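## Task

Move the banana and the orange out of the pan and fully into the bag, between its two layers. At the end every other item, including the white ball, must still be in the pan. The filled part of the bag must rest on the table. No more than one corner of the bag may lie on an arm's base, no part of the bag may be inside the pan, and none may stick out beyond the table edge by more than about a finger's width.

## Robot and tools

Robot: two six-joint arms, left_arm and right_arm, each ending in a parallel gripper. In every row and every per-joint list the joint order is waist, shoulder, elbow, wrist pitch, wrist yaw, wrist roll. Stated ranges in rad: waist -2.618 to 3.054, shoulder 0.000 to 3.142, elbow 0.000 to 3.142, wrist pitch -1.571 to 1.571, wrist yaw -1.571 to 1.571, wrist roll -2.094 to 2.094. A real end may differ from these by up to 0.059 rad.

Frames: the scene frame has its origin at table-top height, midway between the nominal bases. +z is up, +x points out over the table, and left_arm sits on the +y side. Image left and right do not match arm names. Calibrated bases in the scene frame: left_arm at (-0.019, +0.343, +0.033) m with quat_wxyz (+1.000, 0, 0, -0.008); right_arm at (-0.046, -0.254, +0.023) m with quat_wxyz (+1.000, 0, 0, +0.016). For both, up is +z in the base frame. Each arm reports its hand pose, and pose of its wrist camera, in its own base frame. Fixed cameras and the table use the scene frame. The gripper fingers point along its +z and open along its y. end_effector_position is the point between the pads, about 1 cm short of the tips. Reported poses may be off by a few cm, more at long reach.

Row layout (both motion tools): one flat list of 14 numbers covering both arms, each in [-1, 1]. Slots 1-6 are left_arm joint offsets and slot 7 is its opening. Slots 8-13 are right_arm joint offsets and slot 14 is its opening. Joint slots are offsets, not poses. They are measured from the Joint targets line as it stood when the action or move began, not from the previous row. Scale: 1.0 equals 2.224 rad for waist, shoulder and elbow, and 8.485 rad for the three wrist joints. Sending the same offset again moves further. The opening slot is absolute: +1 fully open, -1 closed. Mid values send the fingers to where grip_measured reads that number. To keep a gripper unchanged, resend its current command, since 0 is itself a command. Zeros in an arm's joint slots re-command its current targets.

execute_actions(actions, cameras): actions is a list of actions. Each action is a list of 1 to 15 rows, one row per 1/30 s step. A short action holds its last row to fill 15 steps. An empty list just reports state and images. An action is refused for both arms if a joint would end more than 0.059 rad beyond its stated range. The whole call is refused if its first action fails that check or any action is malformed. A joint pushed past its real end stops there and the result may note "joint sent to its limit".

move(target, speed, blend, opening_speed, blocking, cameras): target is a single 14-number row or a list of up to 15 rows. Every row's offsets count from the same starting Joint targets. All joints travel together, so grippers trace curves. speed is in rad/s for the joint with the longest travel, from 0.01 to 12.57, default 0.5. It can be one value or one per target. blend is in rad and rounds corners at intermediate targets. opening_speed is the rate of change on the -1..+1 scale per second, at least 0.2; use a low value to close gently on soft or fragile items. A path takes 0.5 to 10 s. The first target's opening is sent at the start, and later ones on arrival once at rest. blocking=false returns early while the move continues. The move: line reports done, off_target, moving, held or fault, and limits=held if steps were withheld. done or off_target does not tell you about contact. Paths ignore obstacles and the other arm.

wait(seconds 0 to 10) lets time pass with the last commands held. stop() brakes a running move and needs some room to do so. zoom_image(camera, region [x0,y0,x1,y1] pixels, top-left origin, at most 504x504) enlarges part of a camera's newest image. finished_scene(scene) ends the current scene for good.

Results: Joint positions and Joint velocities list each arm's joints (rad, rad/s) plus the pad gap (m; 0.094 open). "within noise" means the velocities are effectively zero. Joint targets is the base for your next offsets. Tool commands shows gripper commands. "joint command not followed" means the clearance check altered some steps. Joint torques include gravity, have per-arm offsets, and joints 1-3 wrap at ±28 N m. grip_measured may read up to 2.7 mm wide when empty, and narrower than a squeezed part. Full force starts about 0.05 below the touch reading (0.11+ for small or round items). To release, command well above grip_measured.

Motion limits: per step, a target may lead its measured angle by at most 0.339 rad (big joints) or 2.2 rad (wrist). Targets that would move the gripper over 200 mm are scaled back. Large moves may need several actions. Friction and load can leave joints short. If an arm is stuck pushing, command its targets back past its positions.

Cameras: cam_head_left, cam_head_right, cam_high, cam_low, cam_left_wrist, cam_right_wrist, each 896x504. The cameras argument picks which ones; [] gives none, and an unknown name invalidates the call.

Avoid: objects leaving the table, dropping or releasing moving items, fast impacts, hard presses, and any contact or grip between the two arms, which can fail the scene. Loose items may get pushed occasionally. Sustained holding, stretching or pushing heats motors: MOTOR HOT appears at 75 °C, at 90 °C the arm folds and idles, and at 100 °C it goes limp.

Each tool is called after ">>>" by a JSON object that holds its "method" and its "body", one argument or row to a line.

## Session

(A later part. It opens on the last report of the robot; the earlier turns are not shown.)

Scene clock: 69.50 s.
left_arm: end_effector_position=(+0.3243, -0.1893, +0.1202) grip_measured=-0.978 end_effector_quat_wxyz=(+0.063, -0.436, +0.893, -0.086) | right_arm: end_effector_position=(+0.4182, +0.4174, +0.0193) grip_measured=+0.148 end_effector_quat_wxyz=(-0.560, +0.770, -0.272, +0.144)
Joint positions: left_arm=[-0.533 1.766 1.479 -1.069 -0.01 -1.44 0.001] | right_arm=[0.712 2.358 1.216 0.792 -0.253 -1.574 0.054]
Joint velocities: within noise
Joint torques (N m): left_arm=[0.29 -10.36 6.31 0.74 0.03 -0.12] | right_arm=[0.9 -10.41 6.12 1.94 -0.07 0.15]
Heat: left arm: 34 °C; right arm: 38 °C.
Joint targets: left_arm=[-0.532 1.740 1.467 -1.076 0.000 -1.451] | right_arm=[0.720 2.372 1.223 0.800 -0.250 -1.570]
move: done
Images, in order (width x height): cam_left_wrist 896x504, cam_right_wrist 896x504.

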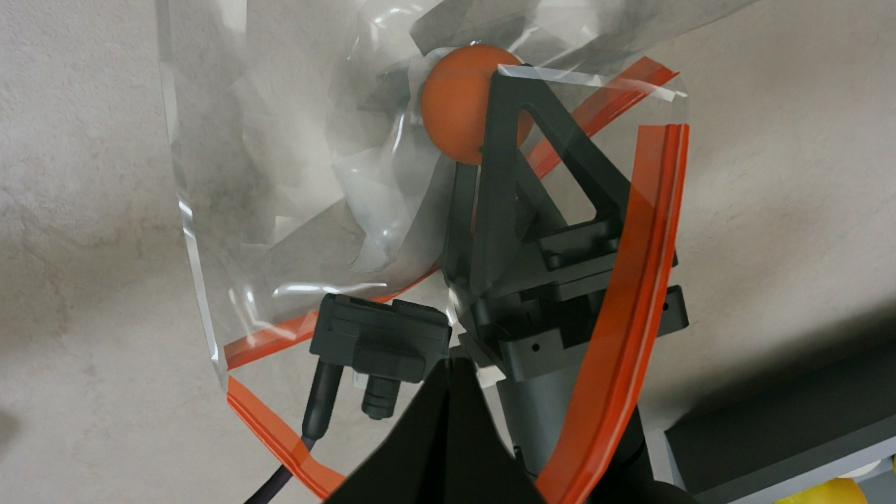

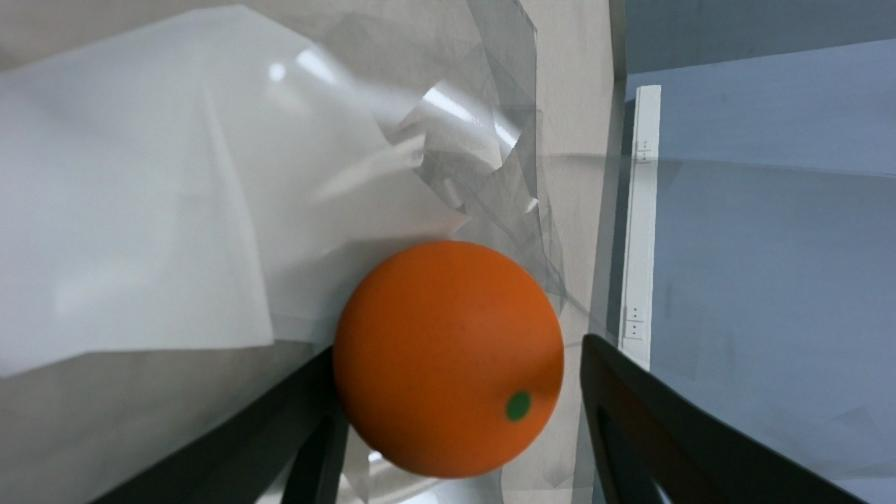

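>>> {"method": "move", "body": {
  "target": [0,0,0,0,0,0,-1,-0.0603,-0.183,-0.2684,0.0224,0,0,0.15],
  "speed": 0.25
}}

>>> {"method": "zoom_image", "body": {
  "camera": "cam_low",
  "region": [380, 230, 560, 390]
}}

>>> {"method": "zoom_image", "body": {
  "camera": "cam_head_left",
  "region": [290, 180, 490, 360]
}}

Scene clock: 72.83 s.
left_arm: end_effector_position=(+0.3243, -0.1893, +0.1202) grip_measured=-0.978 end_effector_quat_wxyz=(+0.063, -0.436, +0.893, -0.086) | right_arm: end_effector_position=(+0.3561, +0.2917, +0.0292) grip_measured=+0.149 end_effector_quat_wxyz=(-0.531, +0.765, -0.327, +0.164)
Joint positions: left_arm=[-0.533 1.766 1.479 -1.069 -0.01 -1.44 0.001] | right_arm=[0.593 2.005 0.63 0.969 -0.253 -1.574 0.054]
Joint velocities: within noise
Joint torques (N m): left_arm=[0.31 -10.32 6.27 0.75 0.03 -0.12] | right_arm=[-0.58 -11.49 3.95 2.07 -0.08 0.14]
Heat: left arm: 34 °C; right arm: 39 °C.
Joint targets: left_arm=[-0.532 1.740 1.467 -1.076 0.000 -1.451] | right_arm=[0.586 1.965 0.626 0.990 -0.250 -1.570]
move: off_target (right_arm); right_arm: the shoulder is farthest, 0.040 rad from its target

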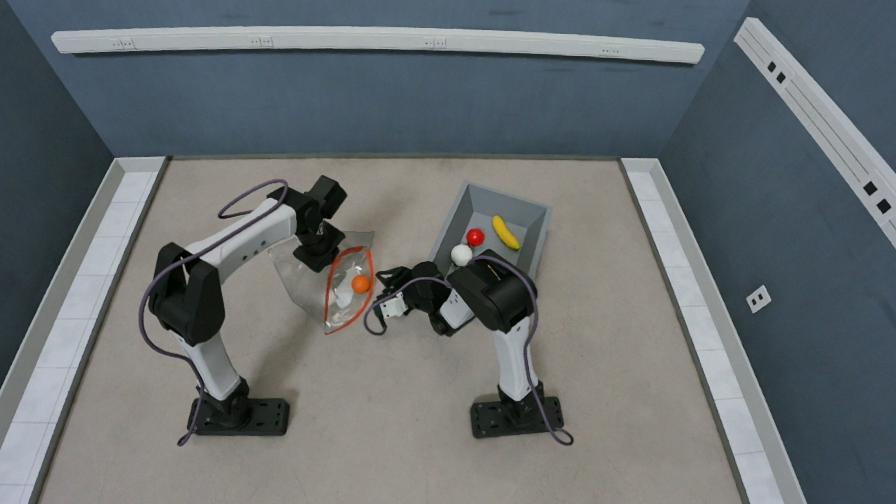

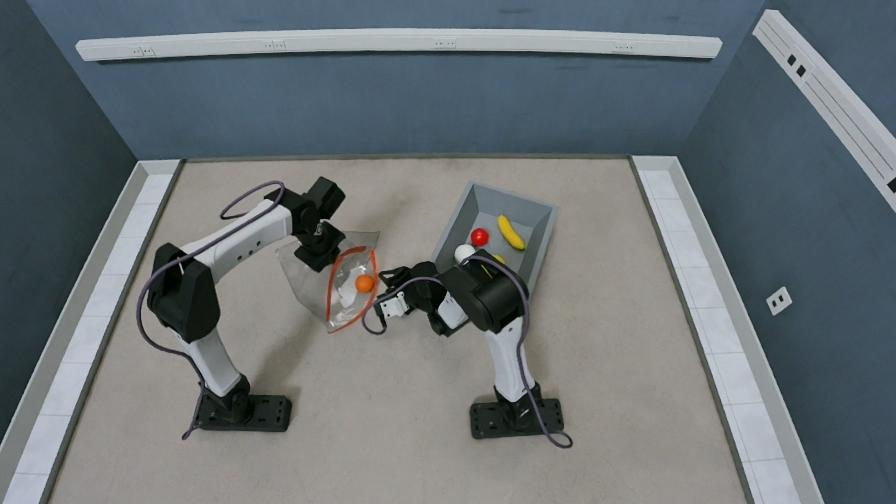

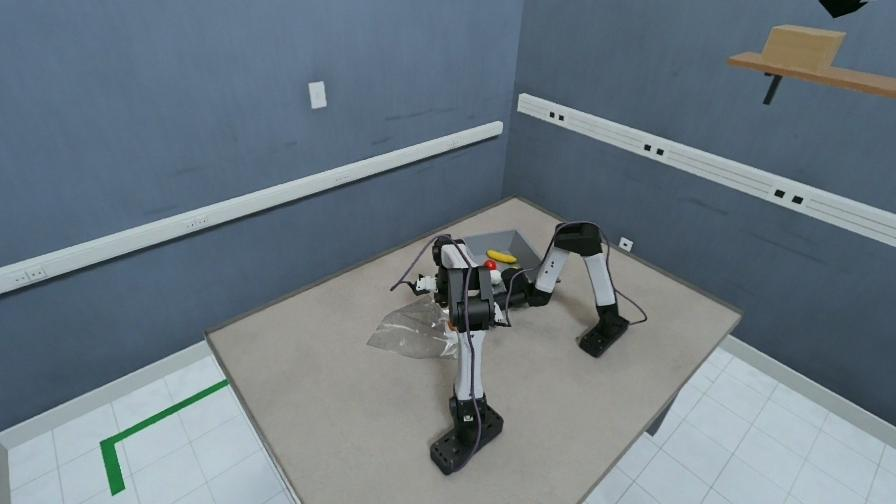

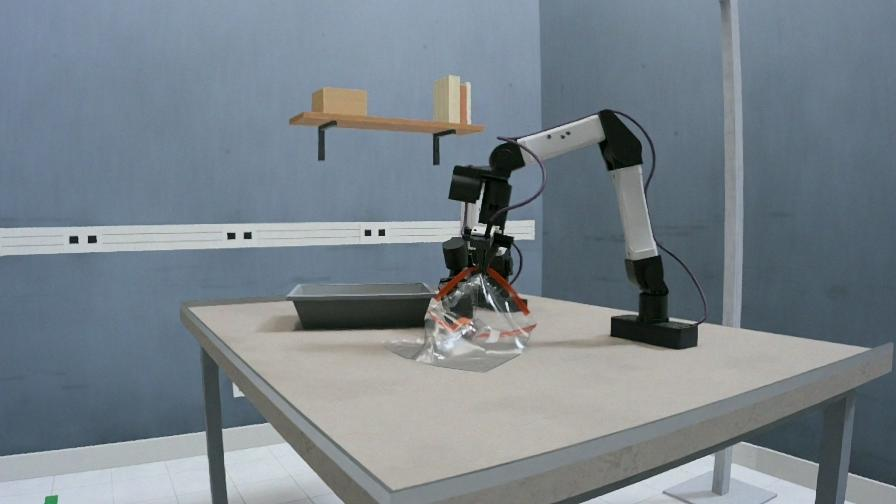

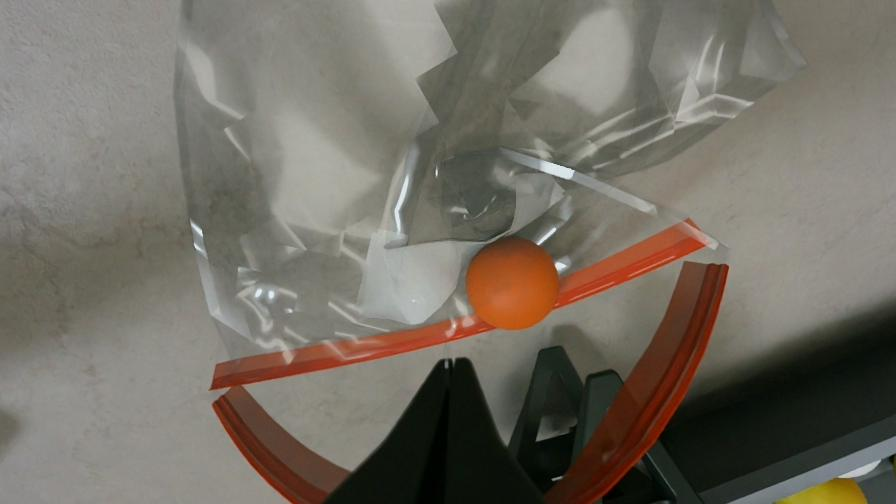

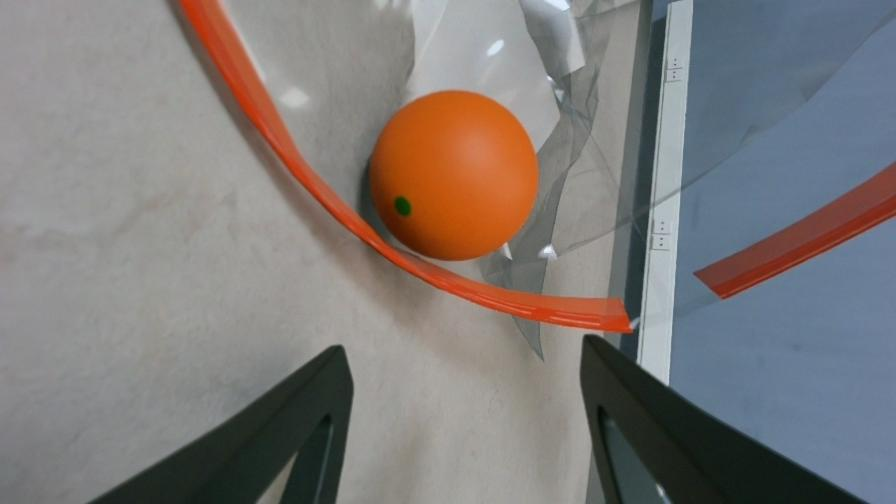

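Scaled by 2.800 from the camera's 896x504 image, which has a finer 1280x720 frame.

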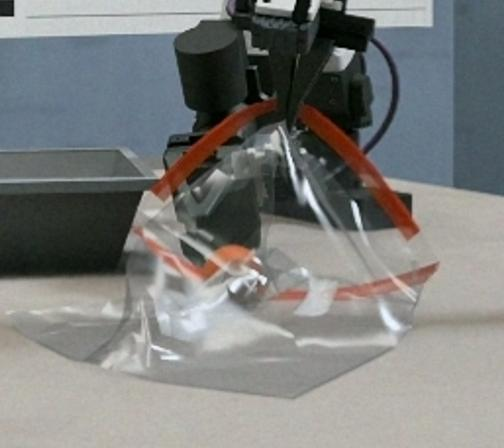

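Scaled by 2.520 from the camera's 896x504 image, which has a finer 1280x720 frame.

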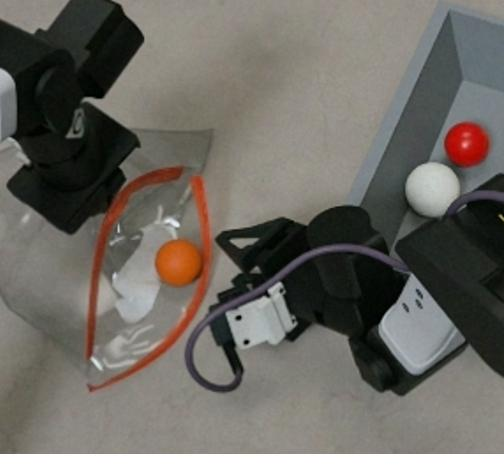

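>>> {"method": "move", "body": {
  "target": [
    [0,0,0,0,0,0,-1,0.0288,-0.02,0,0,0,0,-0.9],
    [0,0,0,0,0,0,-1,0.0782,0.0956,0.1709,-0.0199,0,0,-0.9]
  ],
  "speed": 0.15,
  "cameras": ["cam_left_wrist","cam_right_wrist","cam_low"]
}}

Scene clock: 76.90 s.
left_arm: end_effector_position=(+0.3243, -0.1893, +0.1202) grip_measured=-0.978 end_effector_quat_wxyz=(+0.063, -0.436, +0.893, -0.086) | right_arm: end_effector_position=(+0.3649, +0.4017, +0.0433) grip_measured=-0.899 end_effector_quat_wxyz=(-0.558, +0.778, -0.257, +0.129)
Joint positions: left_arm=[-0.533 1.766 1.479 -1.069 -0.01 -1.44 0.001] | right_arm=[0.754 2.164 0.983 0.818 -0.253 -1.574 0.005]
Joint velocities: within noise
Joint torques (N m): left_arm=[0.32 -10.35 6.31 0.75 0.03 -0.13] | right_arm=[0.69 -8.9 7.46 1.97 -0.07 0.14]
Heat: left arm: 34 °C; right arm: 39 °C.
Joint targets: left_arm=[-0.532 1.740 1.467 -1.076 0.000 -1.451] | right_arm=[0.760 2.178 1.007 0.821 -0.250 -1.570]
move: done
Images, in order (width x height): cam_low 896x504, cam_left_wrist 896x504, cam_right_wrist 896x504.

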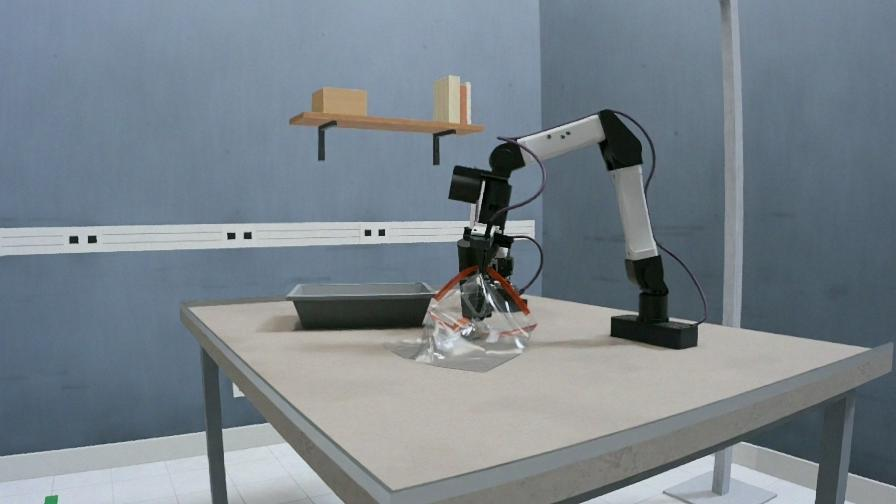

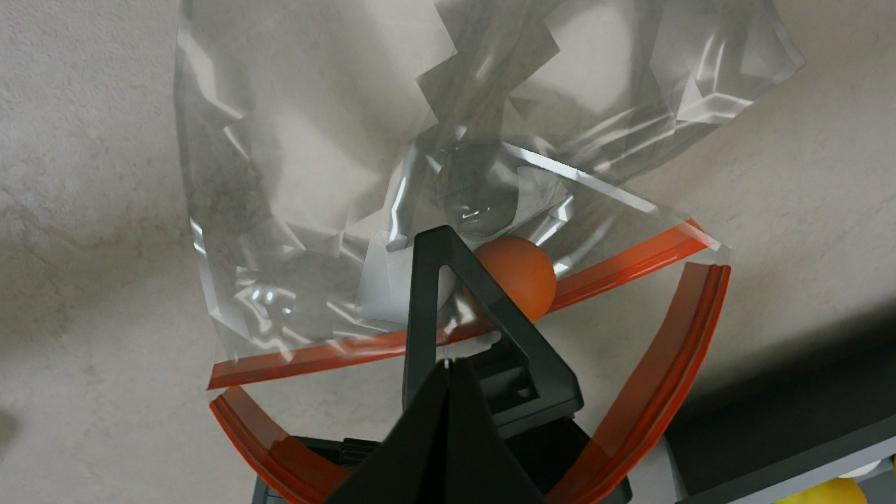

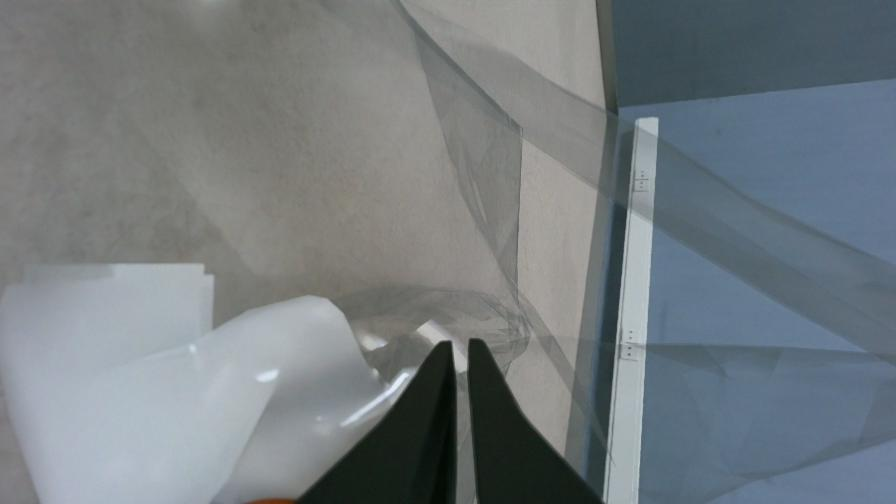

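>>> {"method": "move", "body": {
  "target": [
    [0,0,0,0,0,0,-1,-0.0719,-0.1025,-0.1713,0.0199,0,0,-0.9],
    [0,0,0,0,0,0,-1,-0.0202,0.0335,-0.0009,0.009,0,0,-0.9]
  ],
  "speed": 0.2,
  "cameras": ["cam_left_wrist","cam_right_wrist","cam_low"]
}}

>>> {"method": "zoom_image", "body": {
  "camera": "cam_low",
  "region": [380, 230, 560, 390]
}}

Scene clock: 81.47 s.
left_arm: end_effector_position=(+0.3243, -0.1893, +0.1202) grip_measured=-0.978 end_effector_quat_wxyz=(+0.063, -0.436, +0.893, -0.086) | right_arm: end_effector_position=(+0.3886, +0.3879, +0.0394) grip_measured=-0.899 end_effector_quat_wxyz=(-0.575, +0.758, -0.266, +0.154)
Joint positions: left_arm=[-0.533 1.766 1.479 -1.069 -0.01 -1.44 0.001] | right_arm=[0.706 2.225 0.99 0.931 -0.253 -1.574 0.005]
Joint velocities: within noise
Joint torques (N m): left_arm=[0.29 -10.36 6.31 0.74 0.02 -0.13] | right_arm=[0.92 -7.94 6.41 1.54 -0.07 0.15]
Heat: left arm: 34 °C; right arm: 40 °C.
Joint targets: left_arm=[-0.532 1.740 1.467 -1.076 0.000 -1.451] | right_arm=[0.715 2.252 1.004 0.897 -0.250 -1.570]
move: done
Images, in order (width x height): cam_low 896x504, cam_left_wrist 896x504, cam_right_wrist 896x504.

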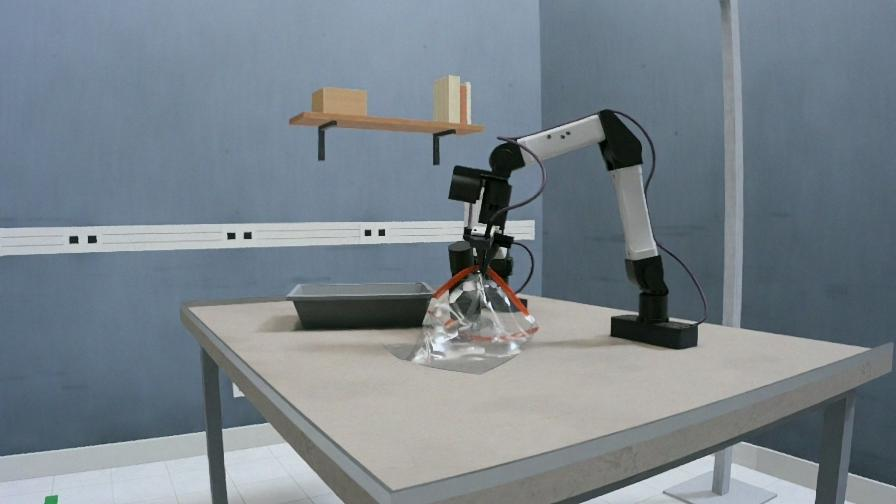

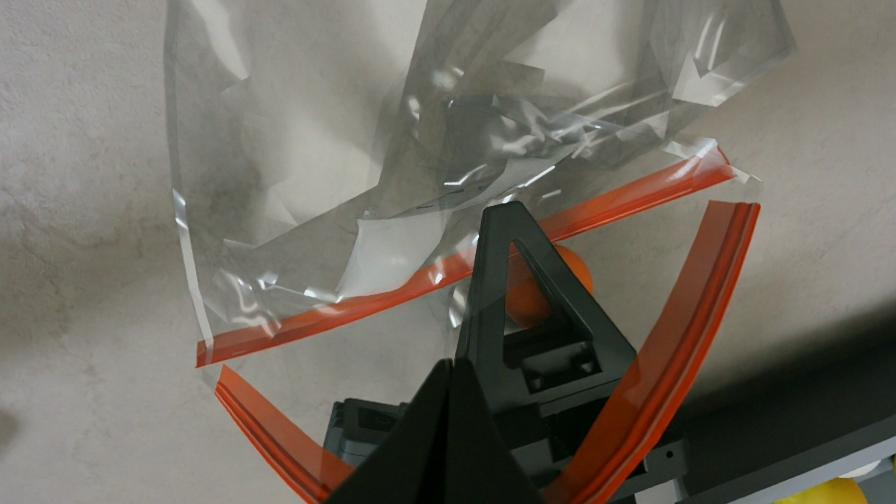

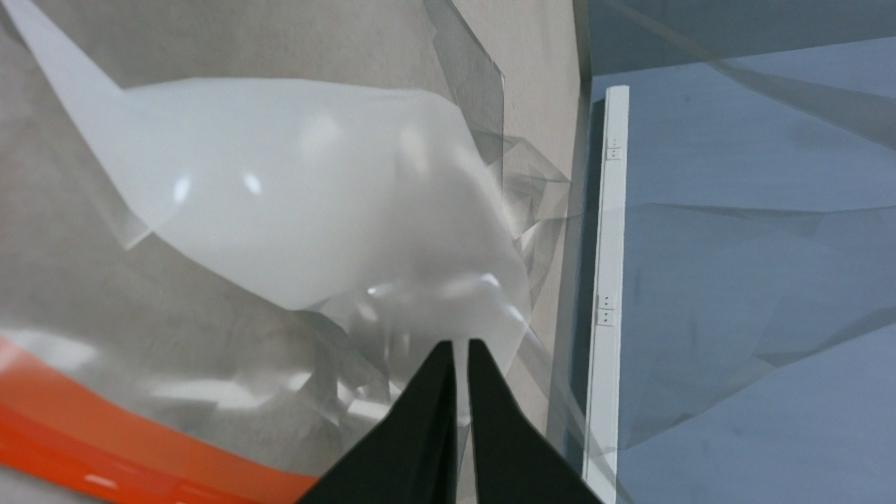

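Scaled by 2.800 from the camera's 896x504 image, which has a finer 1280x720 frame.

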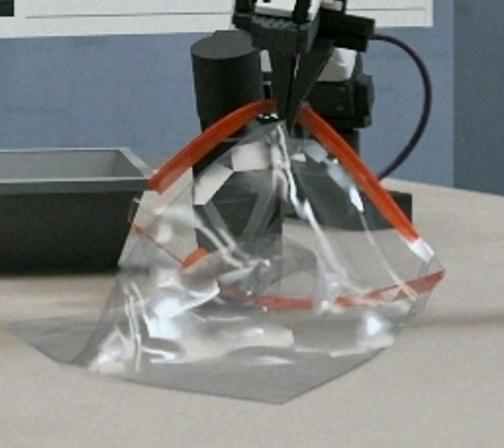

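>>> {"method": "move", "body": {
  "target": [0,0,0,0,0,0,-1,0,-0.03,0,0,0,0,-0.9],
  "speed": 0.2,
  "cameras": ["cam_left_wrist"]
}}

>>> {"method": "move", "body": {
  "target": [0,0,0,0,0,0,-1,-0.05,-0.13,-0.17,0.0,0,0,-0.9],
  "speed": 0.25
}}

>>> {"method": "zoom_image", "body": {
  "camera": "cam_head_left",
  "region": [290, 180, 490, 360]
}}

Scene clock: 82.50 s.
left_arm: end_effector_position=(+0.3243, -0.1893, +0.1202) grip_measured=-0.978 end_effector_quat_wxyz=(+0.063, -0.436, +0.893, -0.086) | right_arm: end_effector_position=(+0.3884, +0.3878, +0.0395) grip_measured=-0.899 end_effector_quat_wxyz=(-0.574, +0.759, -0.267, +0.154)
Joint positions: left_arm=[-0.533 1.766 1.479 -1.069 -0.01 -1.44 0.001] | right_arm=[0.706 2.222 0.99 0.925 -0.253 -1.574 0.005]
Joint velocities: within noise
Joint torques (N m): left_arm=[0.35 -10.33 6.27 0.75 0.03 -0.11] | right_arm=[0.94 -13.57 6.43 1.59 -0.07 0.14]
Heat: left arm: 34 °C; right arm: 40 °C.
Joint targets: left_arm=[-0.532 1.740 1.467 -1.076 0.000 -1.451] | right_arm=[0.715 2.186 1.004 0.897 -0.250 -1.570]
move: off_target (right_arm); right_arm: the shoulder is farthest, 0.037 rad from its target
Images, in order (width x height): cam_left_wrist 896x504.

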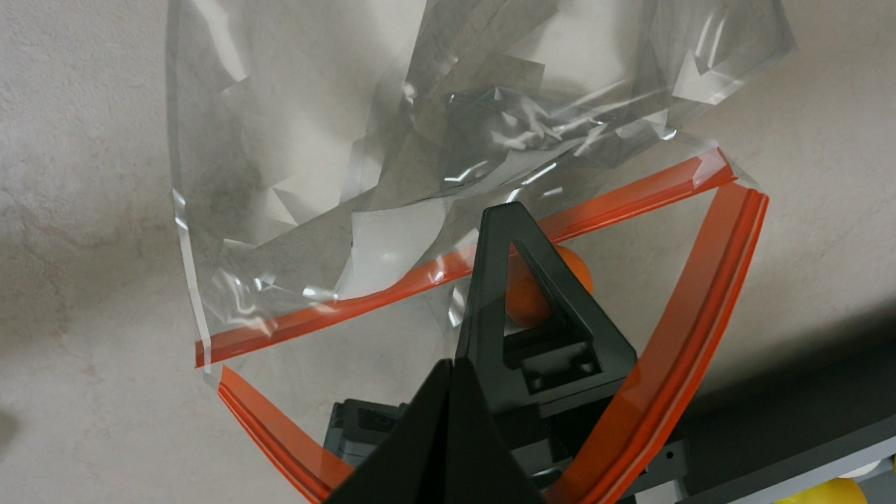

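Scene clock: 84.40 s.
left_arm: end_effector_position=(+0.3243, -0.1893, +0.1202) grip_measured=-0.978 end_effector_quat_wxyz=(+0.063, -0.436, +0.893, -0.086) | right_arm: end_effector_position=(+0.3494, +0.2967, +0.0426) grip_measured=-0.899 end_effector_quat_wxyz=(-0.530, +0.769, -0.322, +0.158)
Joint positions: left_arm=[-0.533 1.766 1.479 -1.069 -0.01 -1.44 0.001] | right_arm=[0.61 1.936 0.63 0.892 -0.253 -1.574 0.005]
Joint velocities: within noise
Joint torques (N m): left_arm=[0.35 -10.36 6.28 0.74 0.03 -0.13] | right_arm=[-0.57 -11.17 4.31 1.88 -0.08 0.14]
Heat: left arm: 35 °C; right arm: 40 °C.
Joint targets: left_arm=[-0.532 1.740 1.467 -1.076 0.000 -1.451] | right_arm=[0.604 1.897 0.626 0.897 -0.250 -1.570]
move: off_target (right_arm); right_arm: the shoulder is farthest, 0.039 rad from its target

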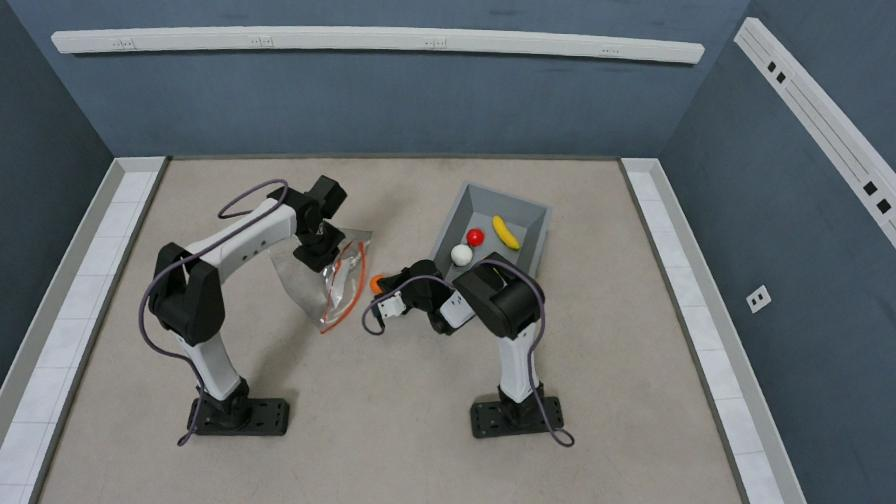

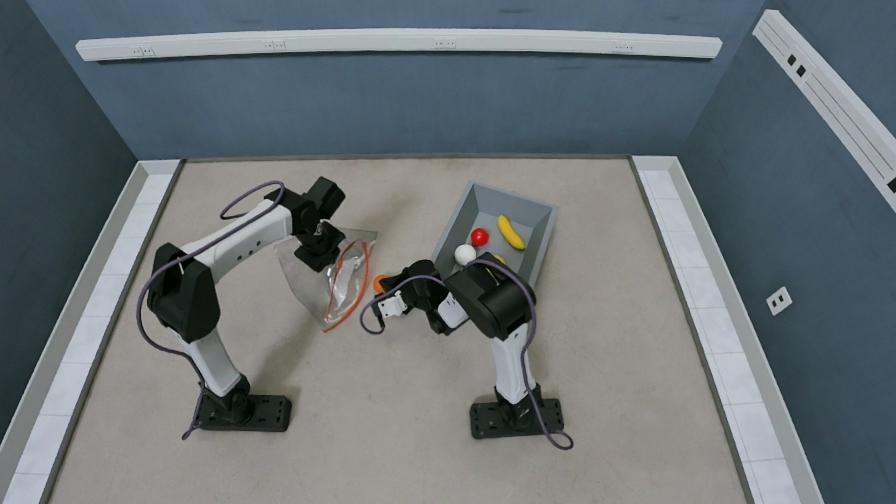

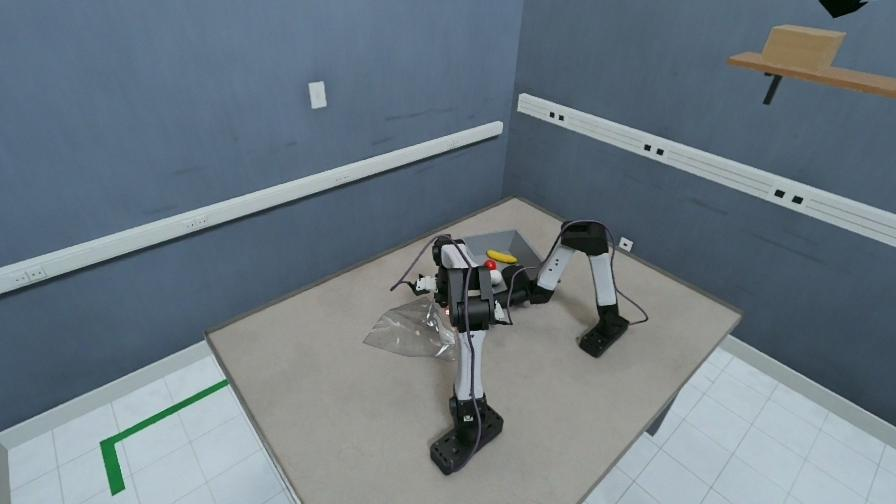

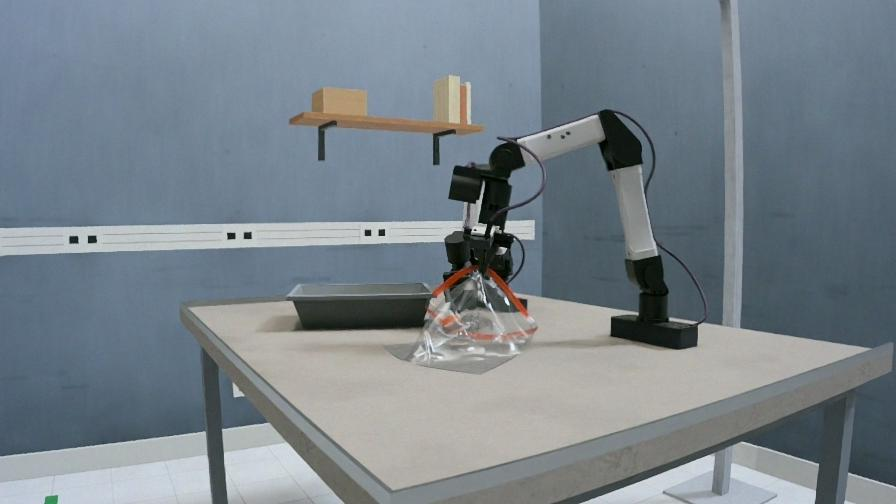

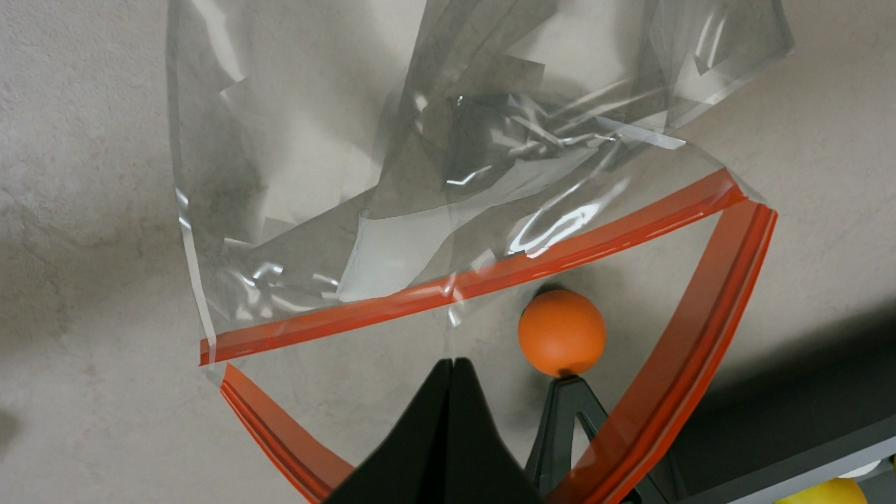

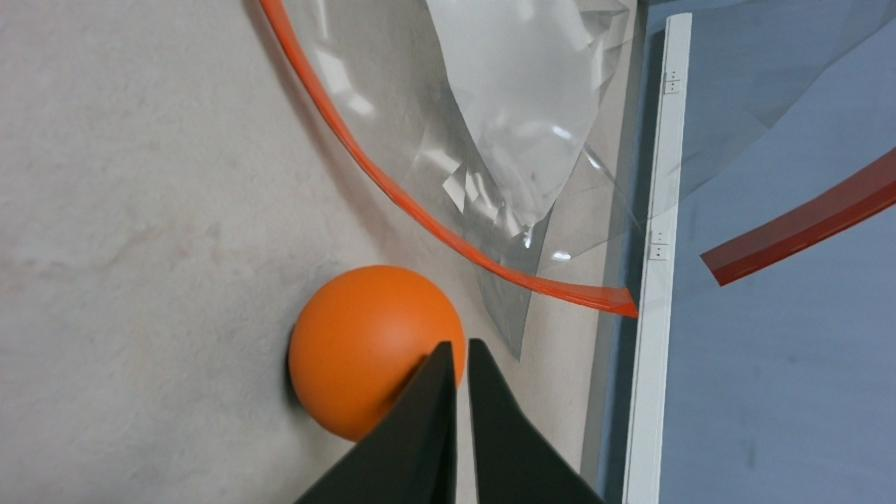

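Scaled by 2.520 from the camera's 896x504 image, which has a finer 1280x720 frame.

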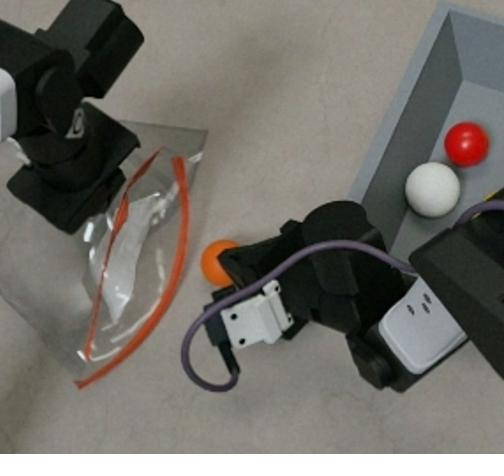

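>>> {"method": "move", "body": {
  "target": [
    [0,0,0,0,0,0,-1,0,-0.1,0,0,0,0,-0.9],
    [0,0,0,0,0,0,-1,0.0319,-0.1538,0.0227,-0.0847,0.0295,0.185,0.6]
  ],
  "speed": 0.4,
  "cameras": ["cam_head_left","cam_right_wrist","cam_left_wrist"]
}}

Scene clock: 91.00 s.
left_arm: end_effector_position=(+0.3243, -0.1893, +0.1202) grip_measured=-0.978 end_effector_quat_wxyz=(+0.063, -0.436, +0.893, -0.086) | right_arm: end_effector_position=(+0.3098, +0.2463, +0.0460) grip_measured=+0.599 end_effector_quat_wxyz=(+0.371, -0.307, +0.867, +0.131)
Joint positions: left_arm=[-0.533 1.766 1.479 -1.069 -0.01 -1.44 0.001] | right_arm=[0.668 1.587 0.65 0.175 -0.009 -0.008 0.075]
Joint velocities: within noise
Joint torques (N m): left_arm=[0.27 -10.32 6.31 0.74 0.02 -0.12] | right_arm=[0.75 -8.99 8.58 1.64 0.07 0.11]
Heat: left arm: 35 °C; right arm: 41 °C.
Joint targets: left_arm=[-0.532 1.740 1.467 -1.076 0.000 -1.451] | right_arm=[0.675 1.554 0.677 0.178 0.000 -0.001]
move: done
Images, in order (width x height): cam_head_left 896x504, cam_left_wrist 896x504, cam_right_wrist 896x504.

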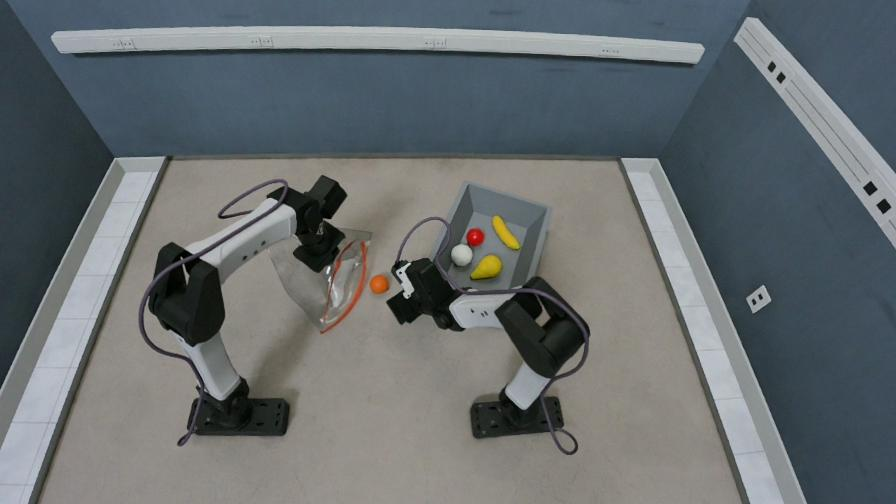

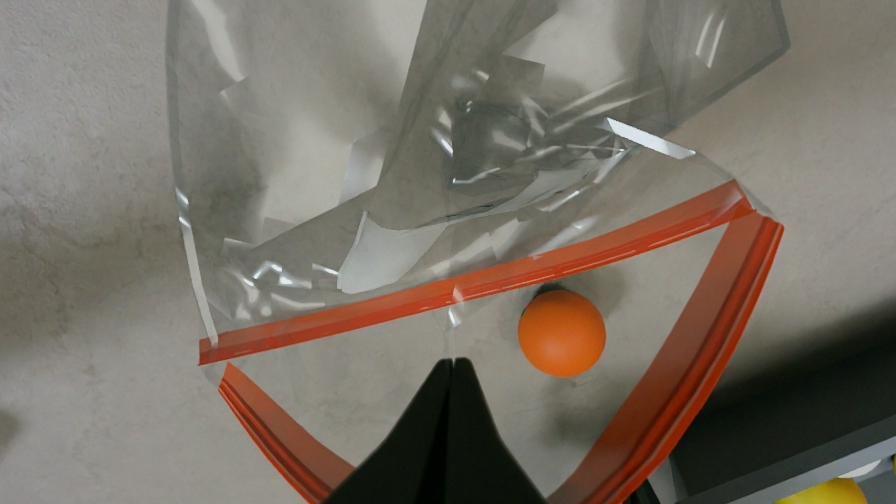

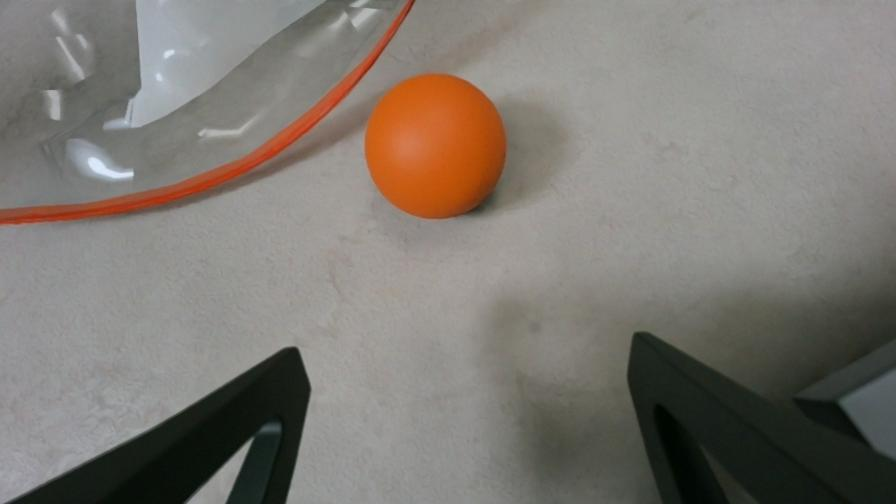

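>>> {"method": "move", "body": {
  "target": [0,0,0,0,0,0,-1,0.0085,0.1817,0.116,0.0171,0,0,0.35],
  "speed": 0.15,
  "cameras": ["cam_right_wrist","cam_left_wrist"]
}}

Scene clock: 94.53 s.
left_arm: end_effector_position=(+0.3243, -0.1893, +0.1202) grip_measured=-0.978 end_effector_quat_wxyz=(+0.063, -0.436, +0.893, -0.086) | right_arm: end_effector_position=(+0.3670, +0.3026, +0.0140) grip_measured=+0.351 end_effector_quat_wxyz=(+0.382, -0.312, +0.859, +0.139)
Joint positions: left_arm=[-0.533 1.766 1.479 -1.069 -0.01 -1.44 0.001] | right_arm=[0.686 1.946 0.909 0.303 -0.009 -0.008 0.063]
Joint velocities: within noise
Joint torques (N m): left_arm=[0.32 -10.35 6.3 0.74 0.02 -0.12] | right_arm=[0.75 -7.79 8.14 1.85 0.06 0.11]
Heat: left arm: 35 °C; right arm: 40 °C.
Joint targets: left_arm=[-0.532 1.740 1.467 -1.076 0.000 -1.451] | right_arm=[0.694 1.958 0.935 0.324 0.000 -0.001]
move: done
Images, in order (width x height): cam_left_wrist 896x504, cam_right_wrist 896x504.

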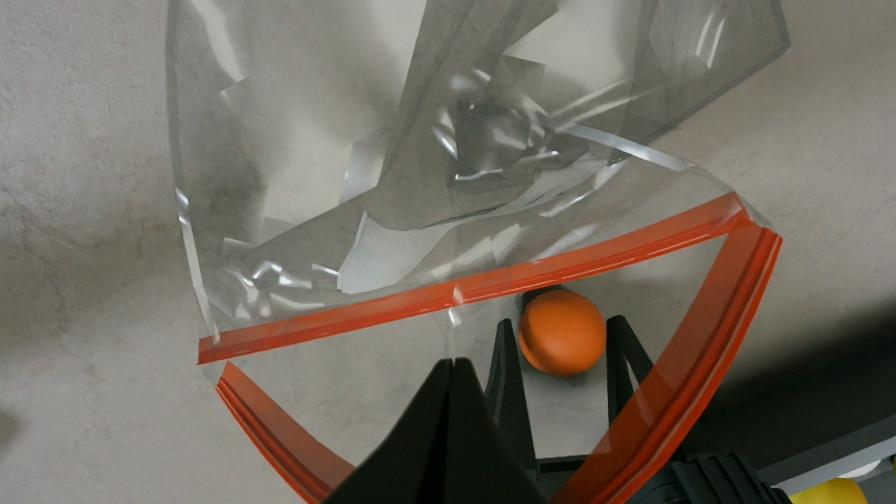

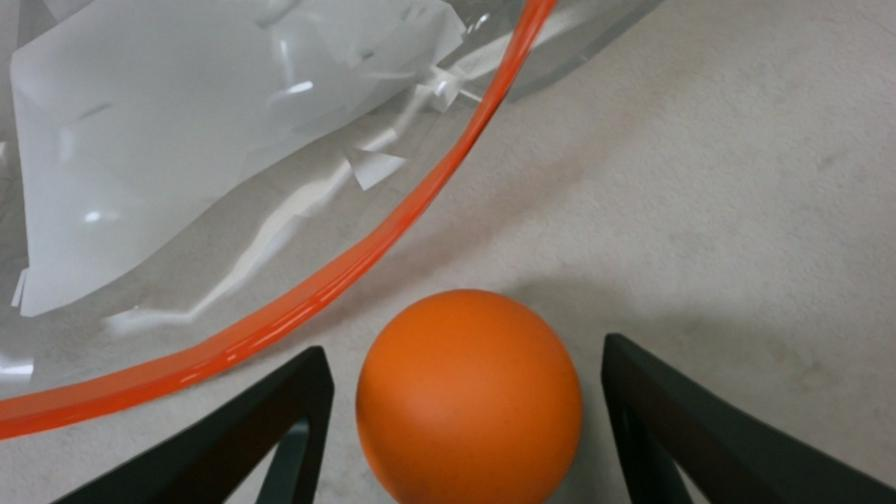

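>>> {"method": "move", "body": {
  "target": [0,0,0,0,0,0,-1,0,0.011,0,0.0,0,0,0.35],
  "speed": 0.15,
  "cameras": []
}}

>>> {"method": "move", "body": {
  "target": [0,0,0,0,0,0,-1,0,0,0,0,0,0,-0.35],
  "opening_speed": 0.35,
  "cameras": ["cam_right_wrist"]
}}

Scene clock: 95.53 s.
left_arm: end_effector_position=(+0.3243, -0.1893, +0.1202) grip_measured=-0.978 end_effector_quat_wxyz=(+0.063, -0.436, +0.893, -0.086) | right_arm: end_effector_position=(+0.3654, +0.3013, +0.0035) grip_measured=+0.351 end_effector_quat_wxyz=(+0.373, -0.314, +0.863, +0.136)
Joint positions: left_arm=[-0.533 1.766 1.479 -1.069 -0.01 -1.44 0.001] | right_arm=[0.686 1.97 0.909 0.306 -0.009 -0.008 0.063]
Joint velocities: within noise
Joint torques (N m): left_arm=[0.31 -10.35 6.27 0.75 0.03 -0.12] | right_arm=[0.75 -7.84 8.01 1.79 0.06 0.12]
Heat: left arm: 35 °C; right arm: 40 °C.
Joint targets: left_arm=[-0.532 1.740 1.467 -1.076 0.000 -1.451] | right_arm=[0.694 1.983 0.935 0.324 0.000 -0.001]
move: done
No camera images: "cameras" was empty.

Scene clock: 97.73 s.
left_arm: end_effector_position=(+0.3243, -0.1893, +0.1202) grip_measured=-0.978 end_effector_quat_wxyz=(+0.063, -0.436, +0.893, -0.086) | right_arm: end_effector_position=(+0.3654, +0.3013, +0.0035) grip_measured=-0.157 end_effector_quat_wxyz=(+0.373, -0.314, +0.863, +0.136)
Joint positions: left_arm=[-0.533 1.766 1.479 -1.069 -0.01 -1.44 0.001] | right_arm=[0.686 1.97 0.909 0.306 -0.009 -0.008 0.04]
Joint velocities: within noise
Joint torques (N m): left_arm=[0.34 -10.33 6.3 0.74 0.02 -0.12] | right_arm=[0.75 -7.86 8.01 1.79 0.05 0.12]
Heat: left arm: 35 °C; right arm: 40 °C.
Joint targets: left_arm=[-0.532 1.740 1.467 -1.076 0.000 -1.451] | right_arm=[0.694 1.983 0.935 0.324 0.000 -0.001]
move: done
Images, in order (width x height): cam_right_wrist 896x504.

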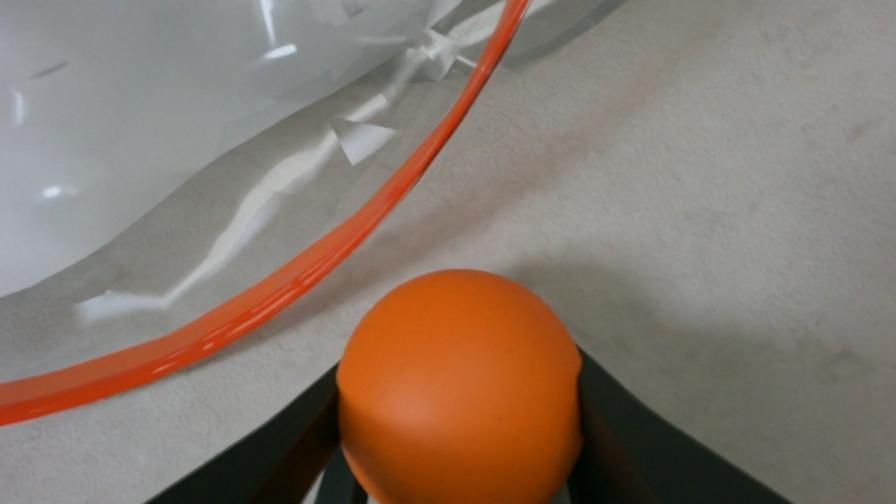

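>>> {"method": "move", "body": {
  "target": [
    [0,0,0,0,0,0,-1,0,-0.1124,0,0,0,0,-0.35],
    [0,0,0,0,0,0,-1,-0.0333,-0.09,-0.1232,0.0527,-0.0295,-0.185,-0.35]
  ],
  "speed": 0.4,
  "cameras": ["cam_left_wrist","cam_right_wrist","cam_head_left"]
}}

Scene clock: 103.90 s.
left_arm: end_effector_position=(+0.3243, -0.1893, +0.1202) grip_measured=-0.978 end_effector_quat_wxyz=(+0.063, -0.436, +0.893, -0.086) | right_arm: end_effector_position=(+0.3496, +0.3037, +0.0947) grip_measured=-0.161 end_effector_quat_wxyz=(-0.548, +0.757, -0.313, +0.167)
Joint positions: left_arm=[-0.533 1.766 1.479 -1.069 -0.01 -1.44 0.001] | right_arm=[0.627 1.772 0.664 0.748 -0.239 -1.564 0.039]
Joint velocities: within noise
Joint torques (N m): left_arm=[0.29 -10.37 6.26 0.75 0.03 -0.12] | right_arm=[-0.66 -6.35 5.34 2.07 -0.17 0.05]
Heat: left arm: 35 °C; right arm: 40 °C.
Joint targets: left_arm=[-0.532 1.740 1.467 -1.076 0.000 -1.451] | right_arm=[0.620 1.783 0.661 0.771 -0.250 -1.570]
move: done
Images, in order (width x height): cam_head_left 896x504, cam_left_wrist 896x504, cam_right_wrist 896x504.

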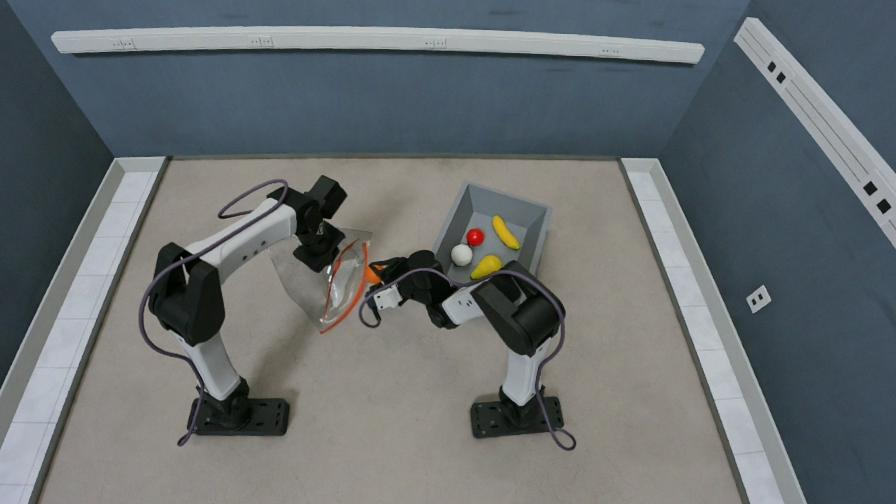

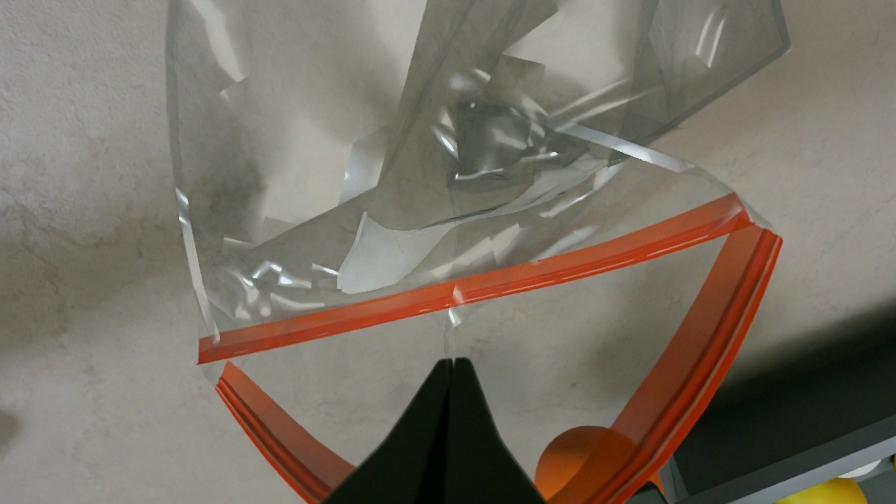

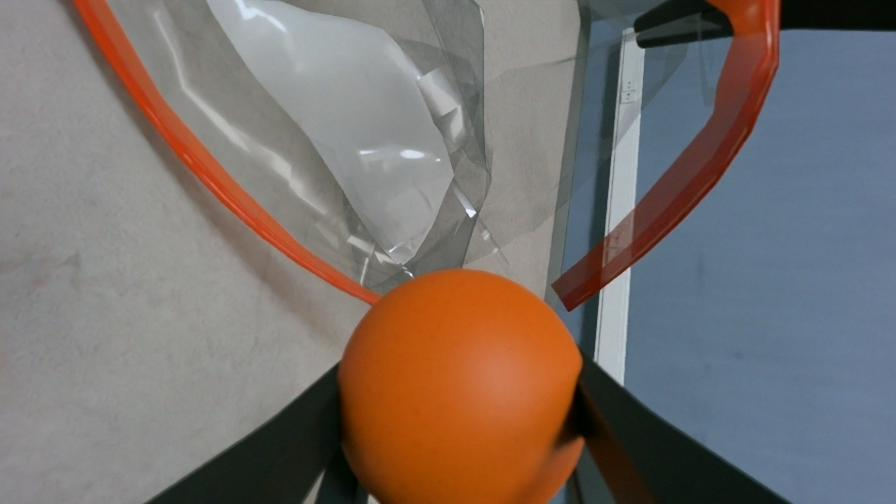

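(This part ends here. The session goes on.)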